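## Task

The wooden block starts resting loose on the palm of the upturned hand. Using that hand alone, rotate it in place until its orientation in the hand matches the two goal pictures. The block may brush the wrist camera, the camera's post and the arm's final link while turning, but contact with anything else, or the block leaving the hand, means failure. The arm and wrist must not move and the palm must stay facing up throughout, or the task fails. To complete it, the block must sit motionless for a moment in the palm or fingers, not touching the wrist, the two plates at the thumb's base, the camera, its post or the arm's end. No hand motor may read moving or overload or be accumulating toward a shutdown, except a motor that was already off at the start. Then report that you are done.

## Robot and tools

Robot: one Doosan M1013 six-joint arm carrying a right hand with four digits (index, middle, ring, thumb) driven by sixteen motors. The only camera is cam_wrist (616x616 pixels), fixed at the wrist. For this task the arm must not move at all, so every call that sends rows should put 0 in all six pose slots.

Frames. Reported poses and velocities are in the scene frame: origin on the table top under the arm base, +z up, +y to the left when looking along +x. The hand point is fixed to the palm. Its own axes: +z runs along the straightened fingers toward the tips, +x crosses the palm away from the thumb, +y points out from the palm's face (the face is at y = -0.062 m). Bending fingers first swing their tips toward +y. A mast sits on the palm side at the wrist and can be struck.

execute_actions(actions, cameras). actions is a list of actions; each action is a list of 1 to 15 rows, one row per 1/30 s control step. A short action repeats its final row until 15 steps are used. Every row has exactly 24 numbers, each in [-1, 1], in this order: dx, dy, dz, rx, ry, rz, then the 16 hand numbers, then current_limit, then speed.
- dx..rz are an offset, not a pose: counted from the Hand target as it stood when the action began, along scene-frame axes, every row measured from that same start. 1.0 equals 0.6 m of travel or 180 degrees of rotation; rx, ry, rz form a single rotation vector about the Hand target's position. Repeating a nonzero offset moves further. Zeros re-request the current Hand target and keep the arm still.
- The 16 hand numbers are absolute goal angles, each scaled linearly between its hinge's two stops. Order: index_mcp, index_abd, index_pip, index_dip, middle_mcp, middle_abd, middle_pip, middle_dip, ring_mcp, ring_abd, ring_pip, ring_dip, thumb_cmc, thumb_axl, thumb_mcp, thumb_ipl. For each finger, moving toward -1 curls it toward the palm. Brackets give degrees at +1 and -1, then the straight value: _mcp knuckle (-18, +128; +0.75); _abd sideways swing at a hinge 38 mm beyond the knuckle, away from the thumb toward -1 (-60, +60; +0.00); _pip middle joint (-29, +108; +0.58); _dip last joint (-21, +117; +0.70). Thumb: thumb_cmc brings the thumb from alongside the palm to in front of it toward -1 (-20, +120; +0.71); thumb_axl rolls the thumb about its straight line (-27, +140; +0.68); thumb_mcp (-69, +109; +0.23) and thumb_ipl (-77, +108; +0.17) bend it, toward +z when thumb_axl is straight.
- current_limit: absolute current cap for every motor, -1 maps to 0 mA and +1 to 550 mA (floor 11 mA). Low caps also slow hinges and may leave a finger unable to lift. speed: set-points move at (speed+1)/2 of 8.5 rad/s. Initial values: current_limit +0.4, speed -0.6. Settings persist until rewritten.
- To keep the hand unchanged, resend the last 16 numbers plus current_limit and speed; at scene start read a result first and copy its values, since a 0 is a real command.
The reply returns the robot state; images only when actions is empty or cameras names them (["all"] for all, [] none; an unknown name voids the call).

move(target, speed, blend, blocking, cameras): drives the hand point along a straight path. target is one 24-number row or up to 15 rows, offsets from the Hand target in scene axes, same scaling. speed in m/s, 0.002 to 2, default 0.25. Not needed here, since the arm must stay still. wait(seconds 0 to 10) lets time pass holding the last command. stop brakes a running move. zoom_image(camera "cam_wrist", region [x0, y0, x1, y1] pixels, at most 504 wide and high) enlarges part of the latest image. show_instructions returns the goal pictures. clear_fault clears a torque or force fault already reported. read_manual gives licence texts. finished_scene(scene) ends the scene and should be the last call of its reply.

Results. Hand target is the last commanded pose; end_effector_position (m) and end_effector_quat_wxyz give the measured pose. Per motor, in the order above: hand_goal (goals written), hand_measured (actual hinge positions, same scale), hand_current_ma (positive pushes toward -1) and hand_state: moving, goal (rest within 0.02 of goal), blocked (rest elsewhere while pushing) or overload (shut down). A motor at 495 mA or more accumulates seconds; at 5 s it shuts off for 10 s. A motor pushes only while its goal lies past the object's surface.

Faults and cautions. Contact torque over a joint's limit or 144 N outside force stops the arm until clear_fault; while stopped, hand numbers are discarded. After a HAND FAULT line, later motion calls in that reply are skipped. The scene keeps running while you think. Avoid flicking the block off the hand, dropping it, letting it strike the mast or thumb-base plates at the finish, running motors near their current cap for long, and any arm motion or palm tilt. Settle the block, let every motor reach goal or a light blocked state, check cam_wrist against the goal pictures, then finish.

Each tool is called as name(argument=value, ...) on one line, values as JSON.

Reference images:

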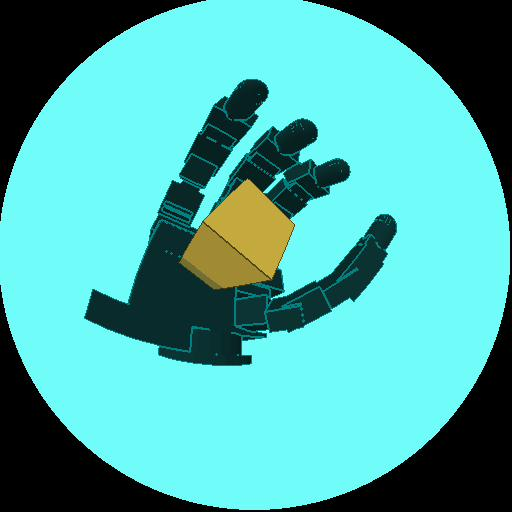

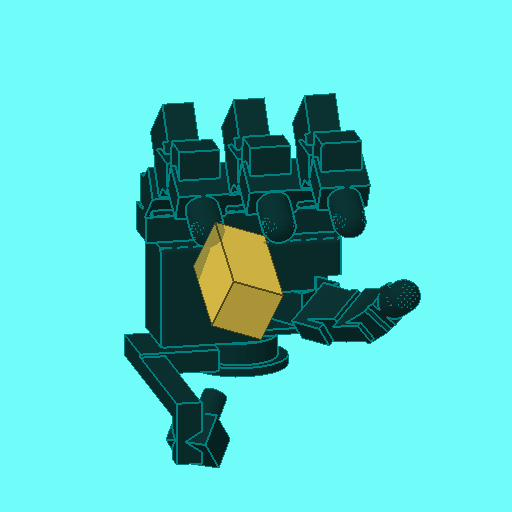

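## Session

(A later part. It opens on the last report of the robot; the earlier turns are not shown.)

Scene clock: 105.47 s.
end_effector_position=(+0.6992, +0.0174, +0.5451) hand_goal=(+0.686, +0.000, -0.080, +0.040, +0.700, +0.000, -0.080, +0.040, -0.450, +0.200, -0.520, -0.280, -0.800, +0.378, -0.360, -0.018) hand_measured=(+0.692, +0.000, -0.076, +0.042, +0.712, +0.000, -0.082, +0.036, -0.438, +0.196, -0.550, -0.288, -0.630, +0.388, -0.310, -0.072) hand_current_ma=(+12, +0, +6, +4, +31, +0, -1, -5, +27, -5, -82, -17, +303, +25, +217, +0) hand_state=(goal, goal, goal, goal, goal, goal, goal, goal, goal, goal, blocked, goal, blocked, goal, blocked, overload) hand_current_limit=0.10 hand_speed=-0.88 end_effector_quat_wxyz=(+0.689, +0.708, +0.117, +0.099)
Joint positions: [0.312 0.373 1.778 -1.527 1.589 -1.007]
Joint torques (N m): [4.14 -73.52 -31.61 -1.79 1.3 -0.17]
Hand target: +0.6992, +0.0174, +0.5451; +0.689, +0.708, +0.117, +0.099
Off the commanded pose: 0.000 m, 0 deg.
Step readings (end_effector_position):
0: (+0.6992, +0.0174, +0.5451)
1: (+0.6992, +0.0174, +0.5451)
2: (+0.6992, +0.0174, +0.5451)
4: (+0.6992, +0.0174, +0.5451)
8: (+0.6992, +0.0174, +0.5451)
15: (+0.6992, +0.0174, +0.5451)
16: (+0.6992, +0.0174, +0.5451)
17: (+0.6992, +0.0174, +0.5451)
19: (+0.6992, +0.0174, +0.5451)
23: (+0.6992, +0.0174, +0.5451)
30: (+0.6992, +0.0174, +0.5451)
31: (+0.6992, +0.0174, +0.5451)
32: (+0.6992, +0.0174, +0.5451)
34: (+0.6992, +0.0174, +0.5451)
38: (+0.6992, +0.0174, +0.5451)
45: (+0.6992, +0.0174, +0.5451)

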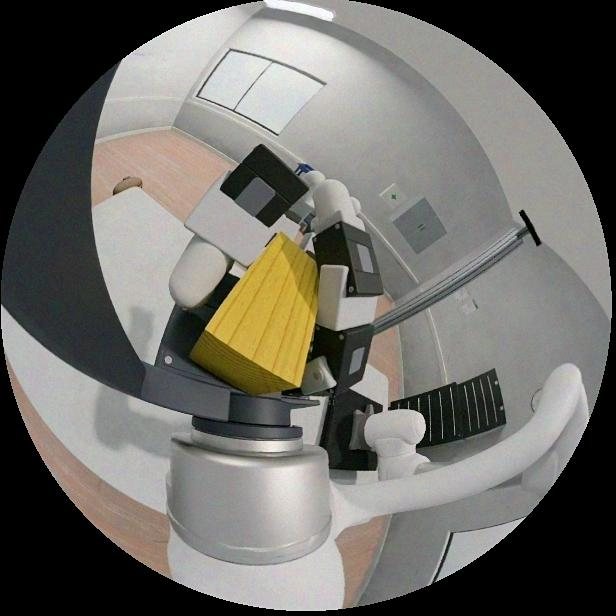

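execute_actions(actions=[[[0,0,0,0,0,0,0.685,0,-0.08,0.04,0.7,0,-0.08,0.04,-0.3,0.3,-0.6,-0.1,-0.5,0.377,-0.1,-0.018,0.2,-0.8]],[[0,0,0,0,0,0,0.685,0,-0.08,0.04,0.35,0,-0.4,0.2,0.2,0.3,-0.6,0.2,-0.4,0.377,0.3,-0.018,0.2,-0.75]],[[0,0,0,0,0,0,0.685,0,-0.08,0.04,0.068,0.5,-0.7,0.2,0.6,0,-0.1,0.04,-0.4,0.377,0.3,-0.018,0.2,-0.75]],[[0,0,0,0,0,0,0.685,0,-0.08,0.04,0.068,0.5,-0.7,0.2,0.685,0,-0.08,0.04,-0.4,0.377,0.3,-0.018,0.2,-0.75]]], cameras=["cam_wrist"])

Scene clock: 116.43 s.
end_effector_position=(+0.6992, +0.0174, +0.5451) hand_goal=(+0.686, +0.000, -0.080, +0.040, +0.068, +0.500, -0.700, +0.200, +0.686, +0.000, -0.080, +0.040, -0.400, +0.378, +0.300, -0.018) hand_measured=(+0.692, +0.000, -0.076, +0.042, +0.078, +0.498, -0.698, +0.196, +0.692, +0.002, -0.080, +0.042, -0.400, +0.380, +0.298, -0.072) hand_current_ma=(+12, +0, +6, +4, +24, -3, +2, -5, +13, +3, -1, +3, +0, +5, -3, +0) hand_state=(goal, goal, goal, goal, goal, goal, goal, goal, goal, goal, goal, goal, goal, goal, goal, overload) hand_current_limit=0.20 hand_speed=-0.75 end_effector_quat_wxyz=(+0.689, +0.708, +0.117, +0.099)
Joint positions: [0.312 0.373 1.778 -1.527 1.589 -1.007]
Joint torques (N m): [3.68 -73.45 -31.46 -1.71 1.3 -0.19]
Hand target: +0.6992, +0.0174, +0.5451; +0.689, +0.708, +0.117, +0.099
Off the commanded pose: 0.000 m, 0 deg.
Step readings (end_effector_position):
0: (+0.6992, +0.0174, +0.5451)
1: (+0.6992, +0.0174, +0.5451)
2: (+0.6992, +0.0174, +0.5451)
4: (+0.6992, +0.0174, +0.5451)
8: (+0.6992, +0.0174, +0.5451)
15: (+0.6992, +0.0174, +0.5451)
16: (+0.6992, +0.0174, +0.5451)
17: (+0.6992, +0.0174, +0.5451)
19: (+0.6992, +0.0174, +0.5451)
23: (+0.6992, +0.0174, +0.5451)
30: (+0.6992, +0.0174, +0.5451)
31: (+0.6992, +0.0174, +0.5451)
32: (+0.6992, +0.0174, +0.5451)
34: (+0.6992, +0.0174, +0.5451)
38: (+0.6992, +0.0174, +0.5451)
45: (+0.6992, +0.0174, +0.5451)
46: (+0.6992, +0.0174, +0.5451)
47: (+0.6992, +0.0174, +0.5451)
49: (+0.6992, +0.0174, +0.5451)
53: (+0.6992, +0.0174, +0.5451)
60: (+0.6992, +0.0174, +0.5451)

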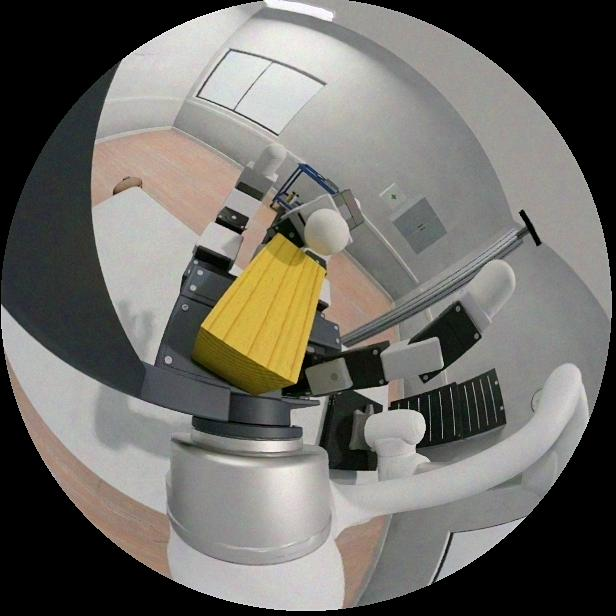

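execute_actions(actions=[[[0,0,0,0,0,0,0.685,0,-0.08,0.04,0.068,0.5,-0.85,0.05,0.685,0,-0.08,0.04,-0.4,0.377,0.3,-0.018,0.0,-0.88]],[[0,0,0,0,0,0,0.685,0,-0.08,0.04,0.068,0.5,-0.88,0.03,0.685,0,-0.08,0.04,-0.4,0.377,0.3,-0.018,0.0,-0.9]],[[0,0,0,0,0,0,0.685,0,-0.08,0.04,0.205,0.5,-0.91,0.02,0.685,0,-0.08,0.04,-0.4,0.377,0.3,-0.018,0.0,-0.9]],[[0,0,0,0,0,0,0.685,0,-0.08,0.04,0.342,0.5,-0.91,-0.05,0.685,0,-0.08,0.04,-0.4,0.377,0.3,-0.018,0.0,-0.9]]], cameras=["cam_wrist"])

Scene clock: 120.10 s.
end_effector_position=(+0.6992, +0.0174, +0.5451) hand_goal=(+0.686, +0.000, -0.080, +0.040, +0.342, +0.500, -0.910, -0.050, +0.686, +0.000, -0.080, +0.040, -0.400, +0.378, +0.300, -0.018) hand_measured=(+0.692, +0.000, -0.076, +0.042, +0.352, +0.500, -0.872, -0.028, +0.692, +0.002, -0.080, +0.042, -0.400, +0.380, +0.298, -0.072) hand_current_ma=(+12, +0, +6, +4, +23, +0, +108, +57, +13, +3, -1, +3, +0, +5, -3, +0) hand_state=(goal, goal, goal, goal, goal, goal, blocked, blocked, goal, goal, goal, goal, goal, goal, goal, overload) hand_current_limit=0.00 hand_speed=-0.90 end_effector_quat_wxyz=(+0.689, +0.708, +0.117, +0.099)
Joint positions: [0.312 0.373 1.778 -1.527 1.589 -1.007]
Joint torques (N m): [3.96 -73.04 -31.69 -1.8 1.3 -0.2]
Hand target: +0.6992, +0.0174, +0.5451; +0.689, +0.708, +0.117, +0.099
Off the commanded pose: 0.000 m, 0 deg.
Step readings (end_effector_position):
0: (+0.6992, +0.0174, +0.5451)
1: (+0.6992, +0.0174, +0.5451)
2: (+0.6992, +0.0174, +0.5451)
4: (+0.6992, +0.0174, +0.5451)
8: (+0.6992, +0.0174, +0.5451)
15: (+0.6992, +0.0174, +0.5451)
16: (+0.6992, +0.0174, +0.5451)
17: (+0.6992, +0.0174, +0.5451)
19: (+0.6992, +0.0174, +0.5451)
23: (+0.6992, +0.0174, +0.5451)
30: (+0.6992, +0.0174, +0.5451)
31: (+0.6992, +0.0174, +0.5451)
32: (+0.6992, +0.0174, +0.5451)
34: (+0.6992, +0.0174, +0.5451)
38: (+0.6992, +0.0174, +0.5451)
45: (+0.6992, +0.0174, +0.5451)
46: (+0.6992, +0.0174, +0.5451)
47: (+0.6992, +0.0174, +0.5451)
49: (+0.6992, +0.0174, +0.5451)
53: (+0.6992, +0.0174, +0.5451)
60: (+0.6992, +0.0174, +0.5451)

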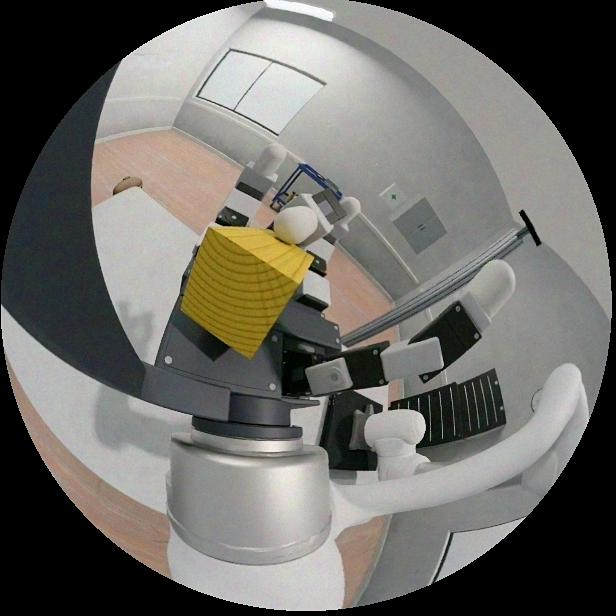

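execute_actions(actions=[[[0,0,0,0,0,0,0.685,0,-0.08,0.04,0.27,0.5,-0.89,-0.02,0.685,0,-0.08,0.04,-0.4,0.377,0.3,-0.018,0.0,-0.93]],[[0,0,0,0,0,0,0.685,0,-0.08,0.04,0.16,0.5,-0.86,0.03,0.685,0,-0.08,0.04,-0.4,0.377,0.3,-0.018,0.0,-0.93]],[[0,0,0,0,0,0,0.685,0,-0.08,0.04,0.07,0.5,-0.8,0.08,0.685,0,-0.08,0.04,-0.4,0.377,0.3,-0.018,0.0,-0.93]],[[0,0,0,0,0,0,0.685,0,-0.08,0.04,0.0,0.3,-0.55,0.15,0.685,0,-0.08,0.04,-0.4,0.377,0.3,-0.018,0.2,-0.85]]], cameras=["cam_wrist"])

Scene clock: 129.00 s.
end_effector_position=(+0.6992, +0.0174, +0.5451) hand_goal=(+0.686, +0.000, -0.080, +0.040, +0.000, +0.300, -0.550, +0.150, +0.686, +0.000, -0.080, +0.040, -0.400, +0.378, +0.300, -0.018) hand_measured=(+0.692, +0.000, -0.076, +0.042, +0.010, +0.304, -0.556, +0.146, +0.692, +0.002, -0.080, +0.042, -0.400, +0.380, +0.298, -0.072) hand_current_ma=(+12, +0, +6, +4, +22, +6, -12, -6, +13, +3, -1, +3, +0, +5, -3, +0) hand_state=(goal, goal, goal, goal, goal, goal, goal, goal, goal, goal, goal, goal, goal, goal, goal, overload) hand_current_limit=0.20 hand_speed=-0.85 end_effector_quat_wxyz=(+0.689, +0.708, +0.117, +0.099)
Joint positions: [0.312 0.373 1.778 -1.527 1.589 -1.007]
Joint torques (N m): [4.09 -73.04 -31.7 -1.71 1.31 -0.14]
Hand target: +0.6992, +0.0174, +0.5451; +0.689, +0.708, +0.117, +0.099
Off the commanded pose: 0.000 m, 0 deg.
Step readings (end_effector_position):
0: (+0.6992, +0.0174, +0.5451)
1: (+0.6992, +0.0174, +0.5451)
2: (+0.6992, +0.0174, +0.5451)
4: (+0.6992, +0.0174, +0.5451)
8: (+0.6992, +0.0174, +0.5451)
15: (+0.6992, +0.0174, +0.5451)
16: (+0.6992, +0.0174, +0.5451)
17: (+0.6992, +0.0174, +0.5451)
19: (+0.6992, +0.0174, +0.5451)
23: (+0.6992, +0.0174, +0.5451)
30: (+0.6992, +0.0174, +0.5451)
31: (+0.6992, +0.0174, +0.5451)
32: (+0.6992, +0.0174, +0.5451)
34: (+0.6992, +0.0174, +0.5451)
38: (+0.6992, +0.0174, +0.5451)
45: (+0.6992, +0.0174, +0.5451)
46: (+0.6992, +0.0174, +0.5451)
47: (+0.6992, +0.0174, +0.5451)
49: (+0.6992, +0.0174, +0.5451)
53: (+0.6992, +0.0174, +0.5451)
60: (+0.6992, +0.0174, +0.5451)

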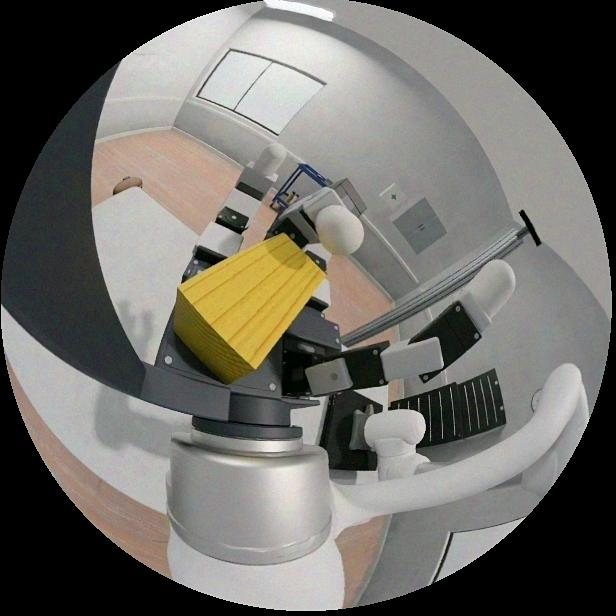

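execute_actions(actions=[[[0,0,0,0,0,0,0.685,0,-0.08,0.04,0.0,0,-0.3,0.2,0.7,0.2,-1.0,0.0,-0.4,0.377,0.3,-0.018,0.2,-0.75]],[[0,0,0,0,0,0,0.685,0,-0.08,0.04,0.0,0,-0.3,0.2,0.5,0.3,-1.0,-0.5,-0.4,0.377,0.3,-0.018,0.2,-0.75]],[[0,0,0,0,0,0,0.685,0,-0.08,0.04,0.0,0,-0.3,0.2,0.16,0.3,-1.0,-0.145,-0.4,0.377,0.3,-0.018,0.2,-0.8]],[[0,0,0,0,0,0,0.685,0,-0.08,0.04,0.0,0,-0.3,0.2,-0.16,0.3,-0.84,-0.13,-0.4,0.377,0.3,-0.018,0.2,-0.8]]], cameras=["cam_wrist"])

Scene clock: 138.13 s.
end_effector_position=(+0.6992, +0.0174, +0.5451) hand_goal=(+0.686, +0.000, -0.080, +0.040, +0.000, +0.000, -0.300, +0.200, -0.160, +0.300, -0.840, -0.130, -0.400, +0.378, +0.300, -0.018) hand_measured=(+0.692, +0.000, -0.076, +0.042, +0.010, +0.002, -0.306, +0.196, -0.154, +0.298, -0.846, -0.132, -0.400, +0.380, +0.298, -0.072) hand_current_ma=(+12, +0, +6, +4, +21, +4, -9, -6, +13, -3, -13, -4, +0, +5, -3, +0) hand_state=(goal, goal, goal, goal, goal, goal, goal, goal, goal, goal, goal, goal, goal, goal, goal, overload) hand_current_limit=0.20 hand_speed=-0.80 end_effector_quat_wxyz=(+0.689, +0.708, +0.117, +0.099)
Joint positions: [0.312 0.373 1.778 -1.527 1.589 -1.007]
Joint torques (N m): [3.98 -73.49 -31.48 -1.75 1.25 -0.19]
Hand target: +0.6992, +0.0174, +0.5451; +0.689, +0.708, +0.117, +0.099
Off the commanded pose: 0.000 m, 0 deg.
Step readings (end_effector_position):
0: (+0.6992, +0.0174, +0.5451)
1: (+0.6992, +0.0174, +0.5451)
2: (+0.6992, +0.0174, +0.5451)
4: (+0.6992, +0.0174, +0.5451)
8: (+0.6992, +0.0174, +0.5451)
15: (+0.6992, +0.0174, +0.5451)
16: (+0.6992, +0.0174, +0.5451)
17: (+0.6992, +0.0174, +0.5451)
19: (+0.6992, +0.0174, +0.5451)
23: (+0.6992, +0.0174, +0.5451)
30: (+0.6992, +0.0174, +0.5451)
31: (+0.6992, +0.0174, +0.5451)
32: (+0.6992, +0.0174, +0.5451)
34: (+0.6992, +0.0174, +0.5451)
38: (+0.6992, +0.0174, +0.5451)
45: (+0.6992, +0.0174, +0.5451)
46: (+0.6992, +0.0174, +0.5451)
47: (+0.6992, +0.0174, +0.5451)
49: (+0.6992, +0.0174, +0.5451)
53: (+0.6992, +0.0174, +0.5451)
60: (+0.6992, +0.0174, +0.5451)

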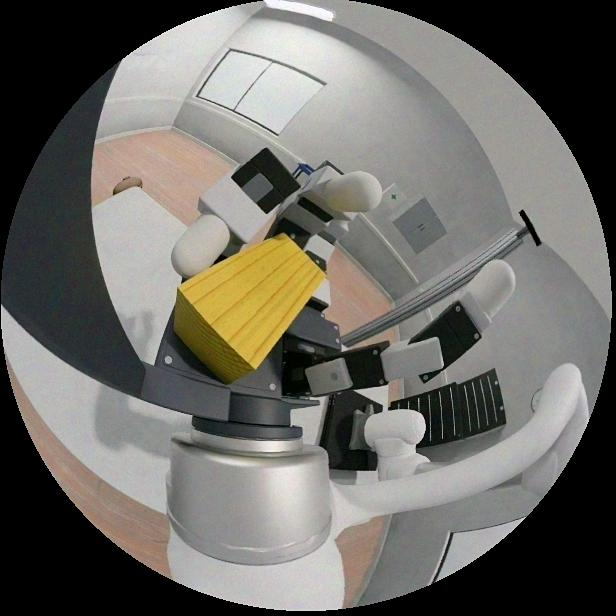

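execute_actions(actions=[[[0,0,0,0,0,0,0.685,0,-0.08,0.04,0.0,0,-0.3,0.2,-0.22,0.0,-0.77,-0.17,-0.4,0.377,0.3,-0.018,0.2,-0.88]],[[0,0,0,0,0,0,0.685,0,-0.08,0.04,0.0,0,-0.3,0.2,-0.24,-0.3,-0.75,-0.18,-0.4,0.377,0.3,-0.018,0.2,-0.88]],[[0,0,0,0,0,0,0.685,0,-0.08,0.04,0.0,0,-0.3,0.2,-0.24,-0.6,-0.75,-0.18,-0.4,0.377,0.3,-0.018,0.2,-0.88]],[[0,0,0,0,0,0,0.685,0,-0.08,0.04,0.0,0,-0.3,0.2,-0.24,-0.8,-0.75,-0.18,-0.4,0.377,0.3,-0.018,0.2,-0.88]]], cameras=["cam_wrist"])

Scene clock: 141.37 s.
end_effector_position=(+0.6992, +0.0174, +0.5451) hand_goal=(+0.686, +0.000, -0.080, +0.040, +0.000, +0.000, -0.300, +0.200, -0.240, -0.800, -0.750, -0.180, -0.400, +0.378, +0.300, -0.018) hand_measured=(+0.692, +0.000, -0.076, +0.042, +0.010, +0.002, -0.306, +0.196, -0.236, -0.798, -0.756, -0.178, -0.400, +0.380, +0.298, -0.072) hand_current_ma=(+12, +0, +6, +4, +21, +4, -9, -6, +9, +3, -10, +3, +0, +5, -3, +0) hand_state=(goal, goal, goal, goal, goal, goal, goal, goal, goal, goal, goal, goal, goal, goal, goal, overload) hand_current_limit=0.20 hand_speed=-0.88 end_effector_quat_wxyz=(+0.689, +0.708, +0.117, +0.099)
Joint positions: [0.312 0.373 1.778 -1.527 1.589 -1.007]
Joint torques (N m): [3.96 -73.28 -31.76 -1.71 1.33 -0.1]
Hand target: +0.6992, +0.0174, +0.5451; +0.689, +0.708, +0.117, +0.099
Off the commanded pose: 0.000 m, 0 deg.
Step readings (end_effector_position):
0: (+0.6992, +0.0174, +0.5451)
1: (+0.6992, +0.0174, +0.5451)
2: (+0.6992, +0.0174, +0.5451)
4: (+0.6992, +0.0174, +0.5451)
8: (+0.6992, +0.0174, +0.5451)
15: (+0.6992, +0.0174, +0.5451)
16: (+0.6992, +0.0174, +0.5451)
17: (+0.6992, +0.0174, +0.5451)
19: (+0.6992, +0.0174, +0.5451)
23: (+0.6992, +0.0174, +0.5451)
30: (+0.6992, +0.0174, +0.5451)
31: (+0.6992, +0.0174, +0.5451)
32: (+0.6992, +0.0174, +0.5451)
34: (+0.6992, +0.0174, +0.5451)
38: (+0.6992, +0.0174, +0.5451)
45: (+0.6992, +0.0174, +0.5451)
46: (+0.6992, +0.0174, +0.5451)
47: (+0.6992, +0.0174, +0.5451)
49: (+0.6992, +0.0174, +0.5451)
53: (+0.6992, +0.0174, +0.5451)
60: (+0.6992, +0.0174, +0.5451)

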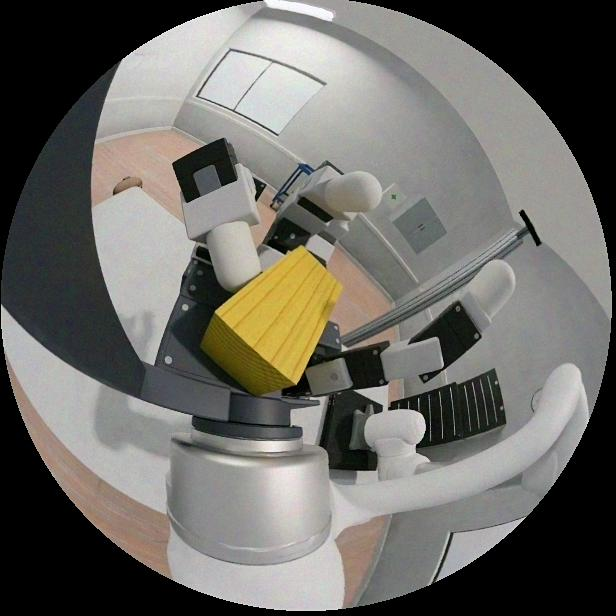

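execute_actions(actions=[[[0,0,0,0,0,0,0.685,0,-0.08,0.04,-0.1,0,-0.3,0.1,-0.2,-0.4,-0.4,0.1,-0.4,0.377,0.3,-0.018,0.2,-0.8]],[[0,0,0,0,0,0,0.685,0,-0.08,0.04,-0.219,0,-0.3,-0.03,0.4,0,-0.1,0.1,-0.4,0.377,0.3,-0.018,0.2,-0.75]],[[0,0,0,0,0,0,0.685,0,-0.08,0.04,-0.2,0,-0.47,-0.09,0.685,0,-0.08,0.04,-0.4,0.377,0.3,-0.018,0.1,-0.85]],[[0,0,0,0,0,0,0.685,0,-0.08,0.04,-0.192,0,-0.53,-0.11,0.685,0,-0.08,0.04,-0.4,0.377,0.3,-0.018,0.0,-0.9]]], cameras=["cam_wrist"])

Scene clock: 145.03 s.
end_effector_position=(+0.6992, +0.0174, +0.5451) hand_goal=(+0.686, +0.000, -0.080, +0.040, -0.192, +0.000, -0.530, -0.110, +0.686, +0.000, -0.080, +0.040, -0.400, +0.378, +0.300, -0.018) hand_measured=(+0.692, +0.000, -0.076, +0.042, -0.184, +0.002, -0.488, -0.098, +0.692, -0.002, -0.082, +0.042, -0.400, +0.380, +0.298, -0.072) hand_current_ma=(+12, +0, +6, +4, +20, +4, +123, +28, +13, -4, -1, +3, +0, +5, -3, +0) hand_state=(goal, goal, goal, goal, goal, goal, blocked, goal, goal, goal, goal, goal, goal, goal, goal, overload) hand_current_limit=0.00 hand_speed=-0.90 end_effector_quat_wxyz=(+0.689, +0.708, +0.117, +0.099)
Joint positions: [0.312 0.373 1.778 -1.527 1.589 -1.007]
Joint torques (N m): [4.04 -72.98 -31.62 -1.77 1.26 -0.15]
Hand target: +0.6992, +0.0174, +0.5451; +0.689, +0.708, +0.117, +0.099
Off the commanded pose: 0.000 m, 0 deg.
Step readings (end_effector_position):
0: (+0.6992, +0.0174, +0.5451)
1: (+0.6992, +0.0174, +0.5451)
2: (+0.6992, +0.0174, +0.5451)
4: (+0.6992, +0.0174, +0.5451)
8: (+0.6992, +0.0174, +0.5451)
15: (+0.6992, +0.0174, +0.5451)
16: (+0.6992, +0.0174, +0.5451)
17: (+0.6992, +0.0174, +0.5451)
19: (+0.6992, +0.0174, +0.5451)
23: (+0.6992, +0.0174, +0.5451)
30: (+0.6992, +0.0174, +0.5451)
31: (+0.6992, +0.0174, +0.5451)
32: (+0.6992, +0.0174, +0.5451)
34: (+0.6992, +0.0174, +0.5451)
38: (+0.6992, +0.0174, +0.5451)
45: (+0.6992, +0.0174, +0.5451)
46: (+0.6992, +0.0174, +0.5451)
47: (+0.6992, +0.0174, +0.5451)
49: (+0.6992, +0.0174, +0.5451)
53: (+0.6992, +0.0174, +0.5451)
60: (+0.6992, +0.0174, +0.5451)

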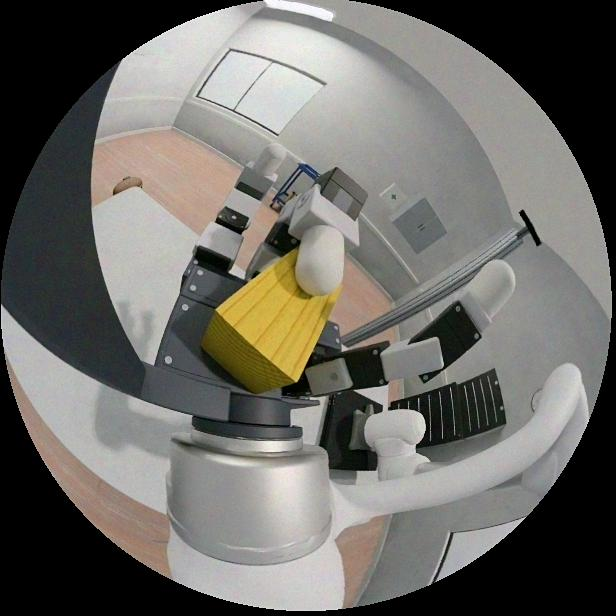

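execute_actions(actions=[[[0,0,0,0,0,0,0.685,0,-0.08,0.04,-0.13,0,-0.57,-0.17,0.685,0,-0.08,0.04,-0.4,0.377,0.3,-0.018,0.0,-0.92]],[[0,0,0,0,0,0,0.685,0,-0.08,0.04,-0.073,0,-0.58,-0.22,0.685,0,-0.08,0.04,-0.4,0.377,0.3,-0.018,0.0,-0.92]],[[0,0,0,0,0,0,0.685,0,-0.08,0.04,-0.02,0,-0.57,-0.29,0.685,0,-0.08,0.04,-0.4,0.377,0.3,-0.018,0.0,-0.92]],[[0,0,0,0,0,0,0.685,0,-0.08,0.04,0.03,0,-0.56,-0.36,0.685,0,-0.08,0.04,-0.4,0.377,0.3,-0.018,0.0,-0.92]]], cameras=["cam_wrist"])

Scene clock: 148.03 s.
end_effector_position=(+0.6992, +0.0174, +0.5451) hand_goal=(+0.686, +0.000, -0.080, +0.040, +0.030, +0.000, -0.560, -0.360, +0.686, +0.000, -0.080, +0.040, -0.400, +0.378, +0.300, -0.018) hand_measured=(+0.692, +0.000, -0.076, +0.042, +0.044, +0.002, -0.518, -0.288, +0.692, -0.002, -0.082, +0.042, -0.400, +0.380, +0.298, -0.072) hand_current_ma=(+12, +0, +6, +4, +36, +4, +127, +247, +13, -4, -1, +3, +0, +5, -3, +0) hand_state=(goal, goal, goal, goal, goal, goal, blocked, blocked, goal, goal, goal, goal, goal, goal, goal, overload) hand_current_limit=0.00 hand_speed=-0.92 end_effector_quat_wxyz=(+0.689, +0.708, +0.117, +0.099)
Joint positions: [0.312 0.373 1.778 -1.527 1.589 -1.007]
Joint torques (N m): [3.89 -73.66 -31.87 -1.8 1.3 -0.16]
Hand target: +0.6992, +0.0174, +0.5451; +0.689, +0.708, +0.117, +0.099
Off the commanded pose: 0.000 m, 0 deg.
Step readings (end_effector_position):
0: (+0.6992, +0.0174, +0.5451)
1: (+0.6992, +0.0174, +0.5451)
2: (+0.6992, +0.0174, +0.5451)
4: (+0.6992, +0.0174, +0.5451)
8: (+0.6992, +0.0174, +0.5451)
15: (+0.6992, +0.0174, +0.5451)
16: (+0.6992, +0.0174, +0.5451)
17: (+0.6992, +0.0174, +0.5451)
19: (+0.6992, +0.0174, +0.5451)
23: (+0.6992, +0.0174, +0.5451)
30: (+0.6992, +0.0174, +0.5451)
31: (+0.6992, +0.0174, +0.5451)
32: (+0.6992, +0.0174, +0.5451)
34: (+0.6992, +0.0174, +0.5451)
38: (+0.6992, +0.0174, +0.5451)
45: (+0.6992, +0.0174, +0.5451)
46: (+0.6992, +0.0174, +0.5451)
47: (+0.6992, +0.0174, +0.5451)
49: (+0.6992, +0.0174, +0.5451)
53: (+0.6992, +0.0174, +0.5451)
60: (+0.6992, +0.0174, +0.5451)

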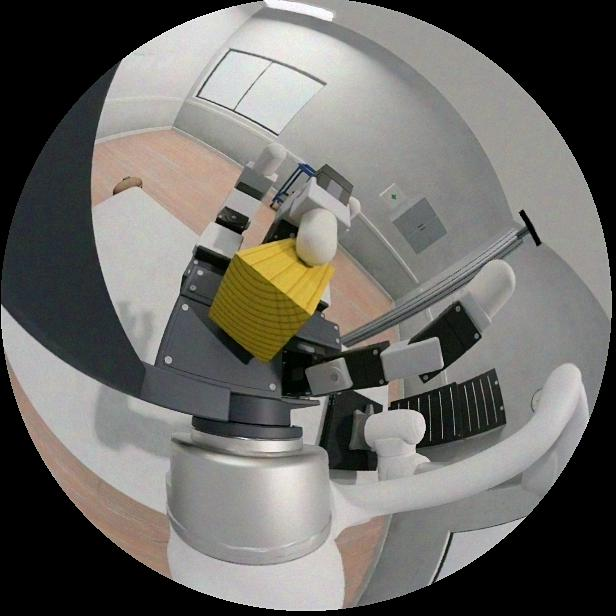

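execute_actions(actions=[[[0,0,0,0,0,0,0.685,0,-0.08,0.04,-0.03,0,-0.53,-0.25,0.685,0,-0.08,0.04,-0.4,0.377,0.3,-0.018,0.0,-0.93]],[[0,0,0,0,0,0,0.685,0,-0.08,0.04,-0.1,0,-0.49,-0.12,0.685,0,-0.08,0.04,-0.4,0.377,0.3,-0.018,0.0,-0.93]],[[0,0,0,0,0,0,0.685,0,-0.6,0.1,-0.1,0,-0.3,0.1,0.7,0.2,-1.0,0.0,-0.4,0.377,0.3,-0.018,0.2,-0.75]],[[0,0,0,0,0,0,0.6,0,-1.0,0.0,0.3,0,-0.1,0.1,0.5,0.3,-1.0,-0.5,-0.4,0.377,0.3,-0.018,0.2,-0.75]],[[0,0,0,0,0,0,0.5,0,-1.0,-0.4,0.7,0,-0.08,0.04,0.16,0.2,-1.0,-0.145,-0.4,0.377,0.3,-0.018,0.2,-0.75]]], cameras=["cam_wrist"])

Scene clock: 156.70 s.
end_effector_position=(+0.6992, +0.0174, +0.5451) hand_goal=(+0.500, +0.000, -1.000, -0.400, +0.700, +0.000, -0.080, +0.040, +0.160, +0.200, -1.000, -0.144, -0.400, +0.378, +0.300, -0.018) hand_measured=(+0.514, +0.000, -0.998, -0.398, +0.706, +0.002, -0.082, +0.042, +0.172, +0.202, -1.000, -0.146, -0.400, +0.380, +0.298, -0.072) hand_current_ma=(+33, +0, +2, +3, +13, +4, -1, +4, +27, +4, +1, -5, +0, +5, -3, +0) hand_state=(goal, goal, goal, goal, goal, goal, goal, goal, goal, goal, goal, goal, goal, goal, goal, overload) hand_current_limit=0.20 hand_speed=-0.75 end_effector_quat_wxyz=(+0.689, +0.708, +0.117, +0.099)
Joint positions: [0.312 0.373 1.778 -1.527 1.589 -1.007]
Joint torques (N m): [3.5 -73.12 -31.66 -1.75 1.29 -0.18]
Hand target: +0.6992, +0.0174, +0.5451; +0.689, +0.708, +0.117, +0.099
Off the commanded pose: 0.000 m, 0 deg.
Step readings (end_effector_position):
0: (+0.6992, +0.0174, +0.5451)
1: (+0.6992, +0.0174, +0.5451)
2: (+0.6992, +0.0174, +0.5451)
4: (+0.6992, +0.0174, +0.5451)
8: (+0.6992, +0.0174, +0.5451)
15: (+0.6992, +0.0174, +0.5451)
16: (+0.6992, +0.0174, +0.5451)
17: (+0.6992, +0.0174, +0.5451)
19: (+0.6992, +0.0174, +0.5451)
23: (+0.6992, +0.0174, +0.5451)
30: (+0.6992, +0.0174, +0.5451)
31: (+0.6992, +0.0174, +0.5451)
32: (+0.6992, +0.0174, +0.5451)
34: (+0.6992, +0.0174, +0.5451)
38: (+0.6992, +0.0174, +0.5451)
45: (+0.6992, +0.0174, +0.5451)
46: (+0.6992, +0.0174, +0.5451)
47: (+0.6992, +0.0174, +0.5451)
49: (+0.6992, +0.0174, +0.5451)
53: (+0.6992, +0.0174, +0.5451)
60: (+0.6992, +0.0174, +0.5451)
61: (+0.6992, +0.0174, +0.5451)
62: (+0.6992, +0.0174, +0.5451)
64: (+0.6992, +0.0174, +0.5451)
68: (+0.6992, +0.0174, +0.5451)
75: (+0.6992, +0.0174, +0.5451)

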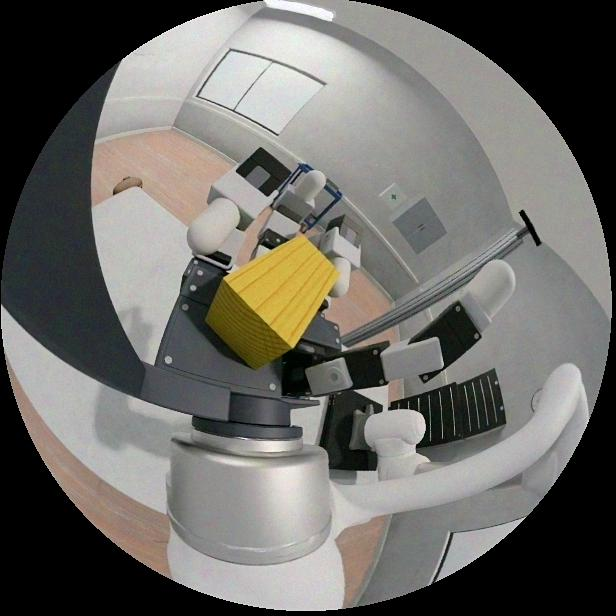

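execute_actions(actions=[[[0,0,0,0,0,0,0.5,0.0,-1.0,-0.4,0.7,0,-0.08,0.04,-0.3,0.15,-0.67,-0.217,-0.4,0.377,0.3,-0.018,0.2,-0.8]],[[0,0,0,0,0,0,0.5,0.2,-1.0,-0.4,0.7,0,-0.08,0.04,-0.3,-0.1,-0.67,-0.217,-0.4,0.377,0.3,-0.018,0.2,-0.88]],[[0,0,0,0,0,0,0.5,0.4,-1.0,-0.4,0.7,0,-0.08,0.04,-0.3,-0.25,-0.67,-0.217,-0.4,0.377,0.3,-0.018,0.2,-0.88]],[[0,0,0,0,0,0,0.5,0.6,-1.0,-0.4,0.7,0,-0.08,0.04,-0.3,-0.35,-0.67,-0.217,-0.4,0.377,0.3,-0.018,0.2,-0.88]]], cameras=["cam_wrist"])

Scene clock: 160.93 s.
end_effector_position=(+0.6992, +0.0174, +0.5451) hand_goal=(+0.500, +0.600, -1.000, -0.400, +0.700, +0.000, -0.080, +0.040, -0.300, -0.350, -0.670, -0.216, -0.400, +0.378, +0.300, -0.018) hand_measured=(+0.514, +0.596, -0.998, -0.398, +0.706, +0.002, -0.082, +0.042, -0.296, -0.348, -0.676, -0.214, -0.400, +0.380, +0.298, -0.072) hand_current_ma=(+33, -4, +2, +3, +13, +4, -1, +4, +7, +3, -13, +3, +0, +5, -3, +0) hand_state=(goal, goal, goal, goal, goal, goal, goal, goal, goal, goal, goal, goal, goal, goal, goal, overload) hand_current_limit=0.20 hand_speed=-0.88 end_effector_quat_wxyz=(+0.689, +0.708, +0.117, +0.099)
Joint positions: [0.312 0.373 1.778 -1.527 1.589 -1.007]
Joint torques (N m): [3.82 -73.85 -31.62 -1.75 1.3 -0.18]
Hand target: +0.6992, +0.0174, +0.5451; +0.689, +0.708, +0.117, +0.099
Off the commanded pose: 0.000 m, 0 deg.
Step readings (end_effector_position):
0: (+0.6992, +0.0174, +0.5451)
1: (+0.6992, +0.0174, +0.5451)
2: (+0.6992, +0.0174, +0.5451)
4: (+0.6992, +0.0174, +0.5451)
8: (+0.6992, +0.0174, +0.5451)
15: (+0.6992, +0.0174, +0.5451)
16: (+0.6992, +0.0174, +0.5451)
17: (+0.6992, +0.0174, +0.5451)
19: (+0.6992, +0.0174, +0.5451)
23: (+0.6992, +0.0174, +0.5451)
30: (+0.6992, +0.0174, +0.5451)
31: (+0.6992, +0.0174, +0.5451)
32: (+0.6992, +0.0174, +0.5451)
34: (+0.6992, +0.0174, +0.5451)
38: (+0.6992, +0.0174, +0.5451)
45: (+0.6992, +0.0174, +0.5451)
46: (+0.6992, +0.0174, +0.5451)
47: (+0.6992, +0.0174, +0.5451)
49: (+0.6992, +0.0174, +0.5451)
53: (+0.6992, +0.0174, +0.5451)
60: (+0.6992, +0.0174, +0.5451)

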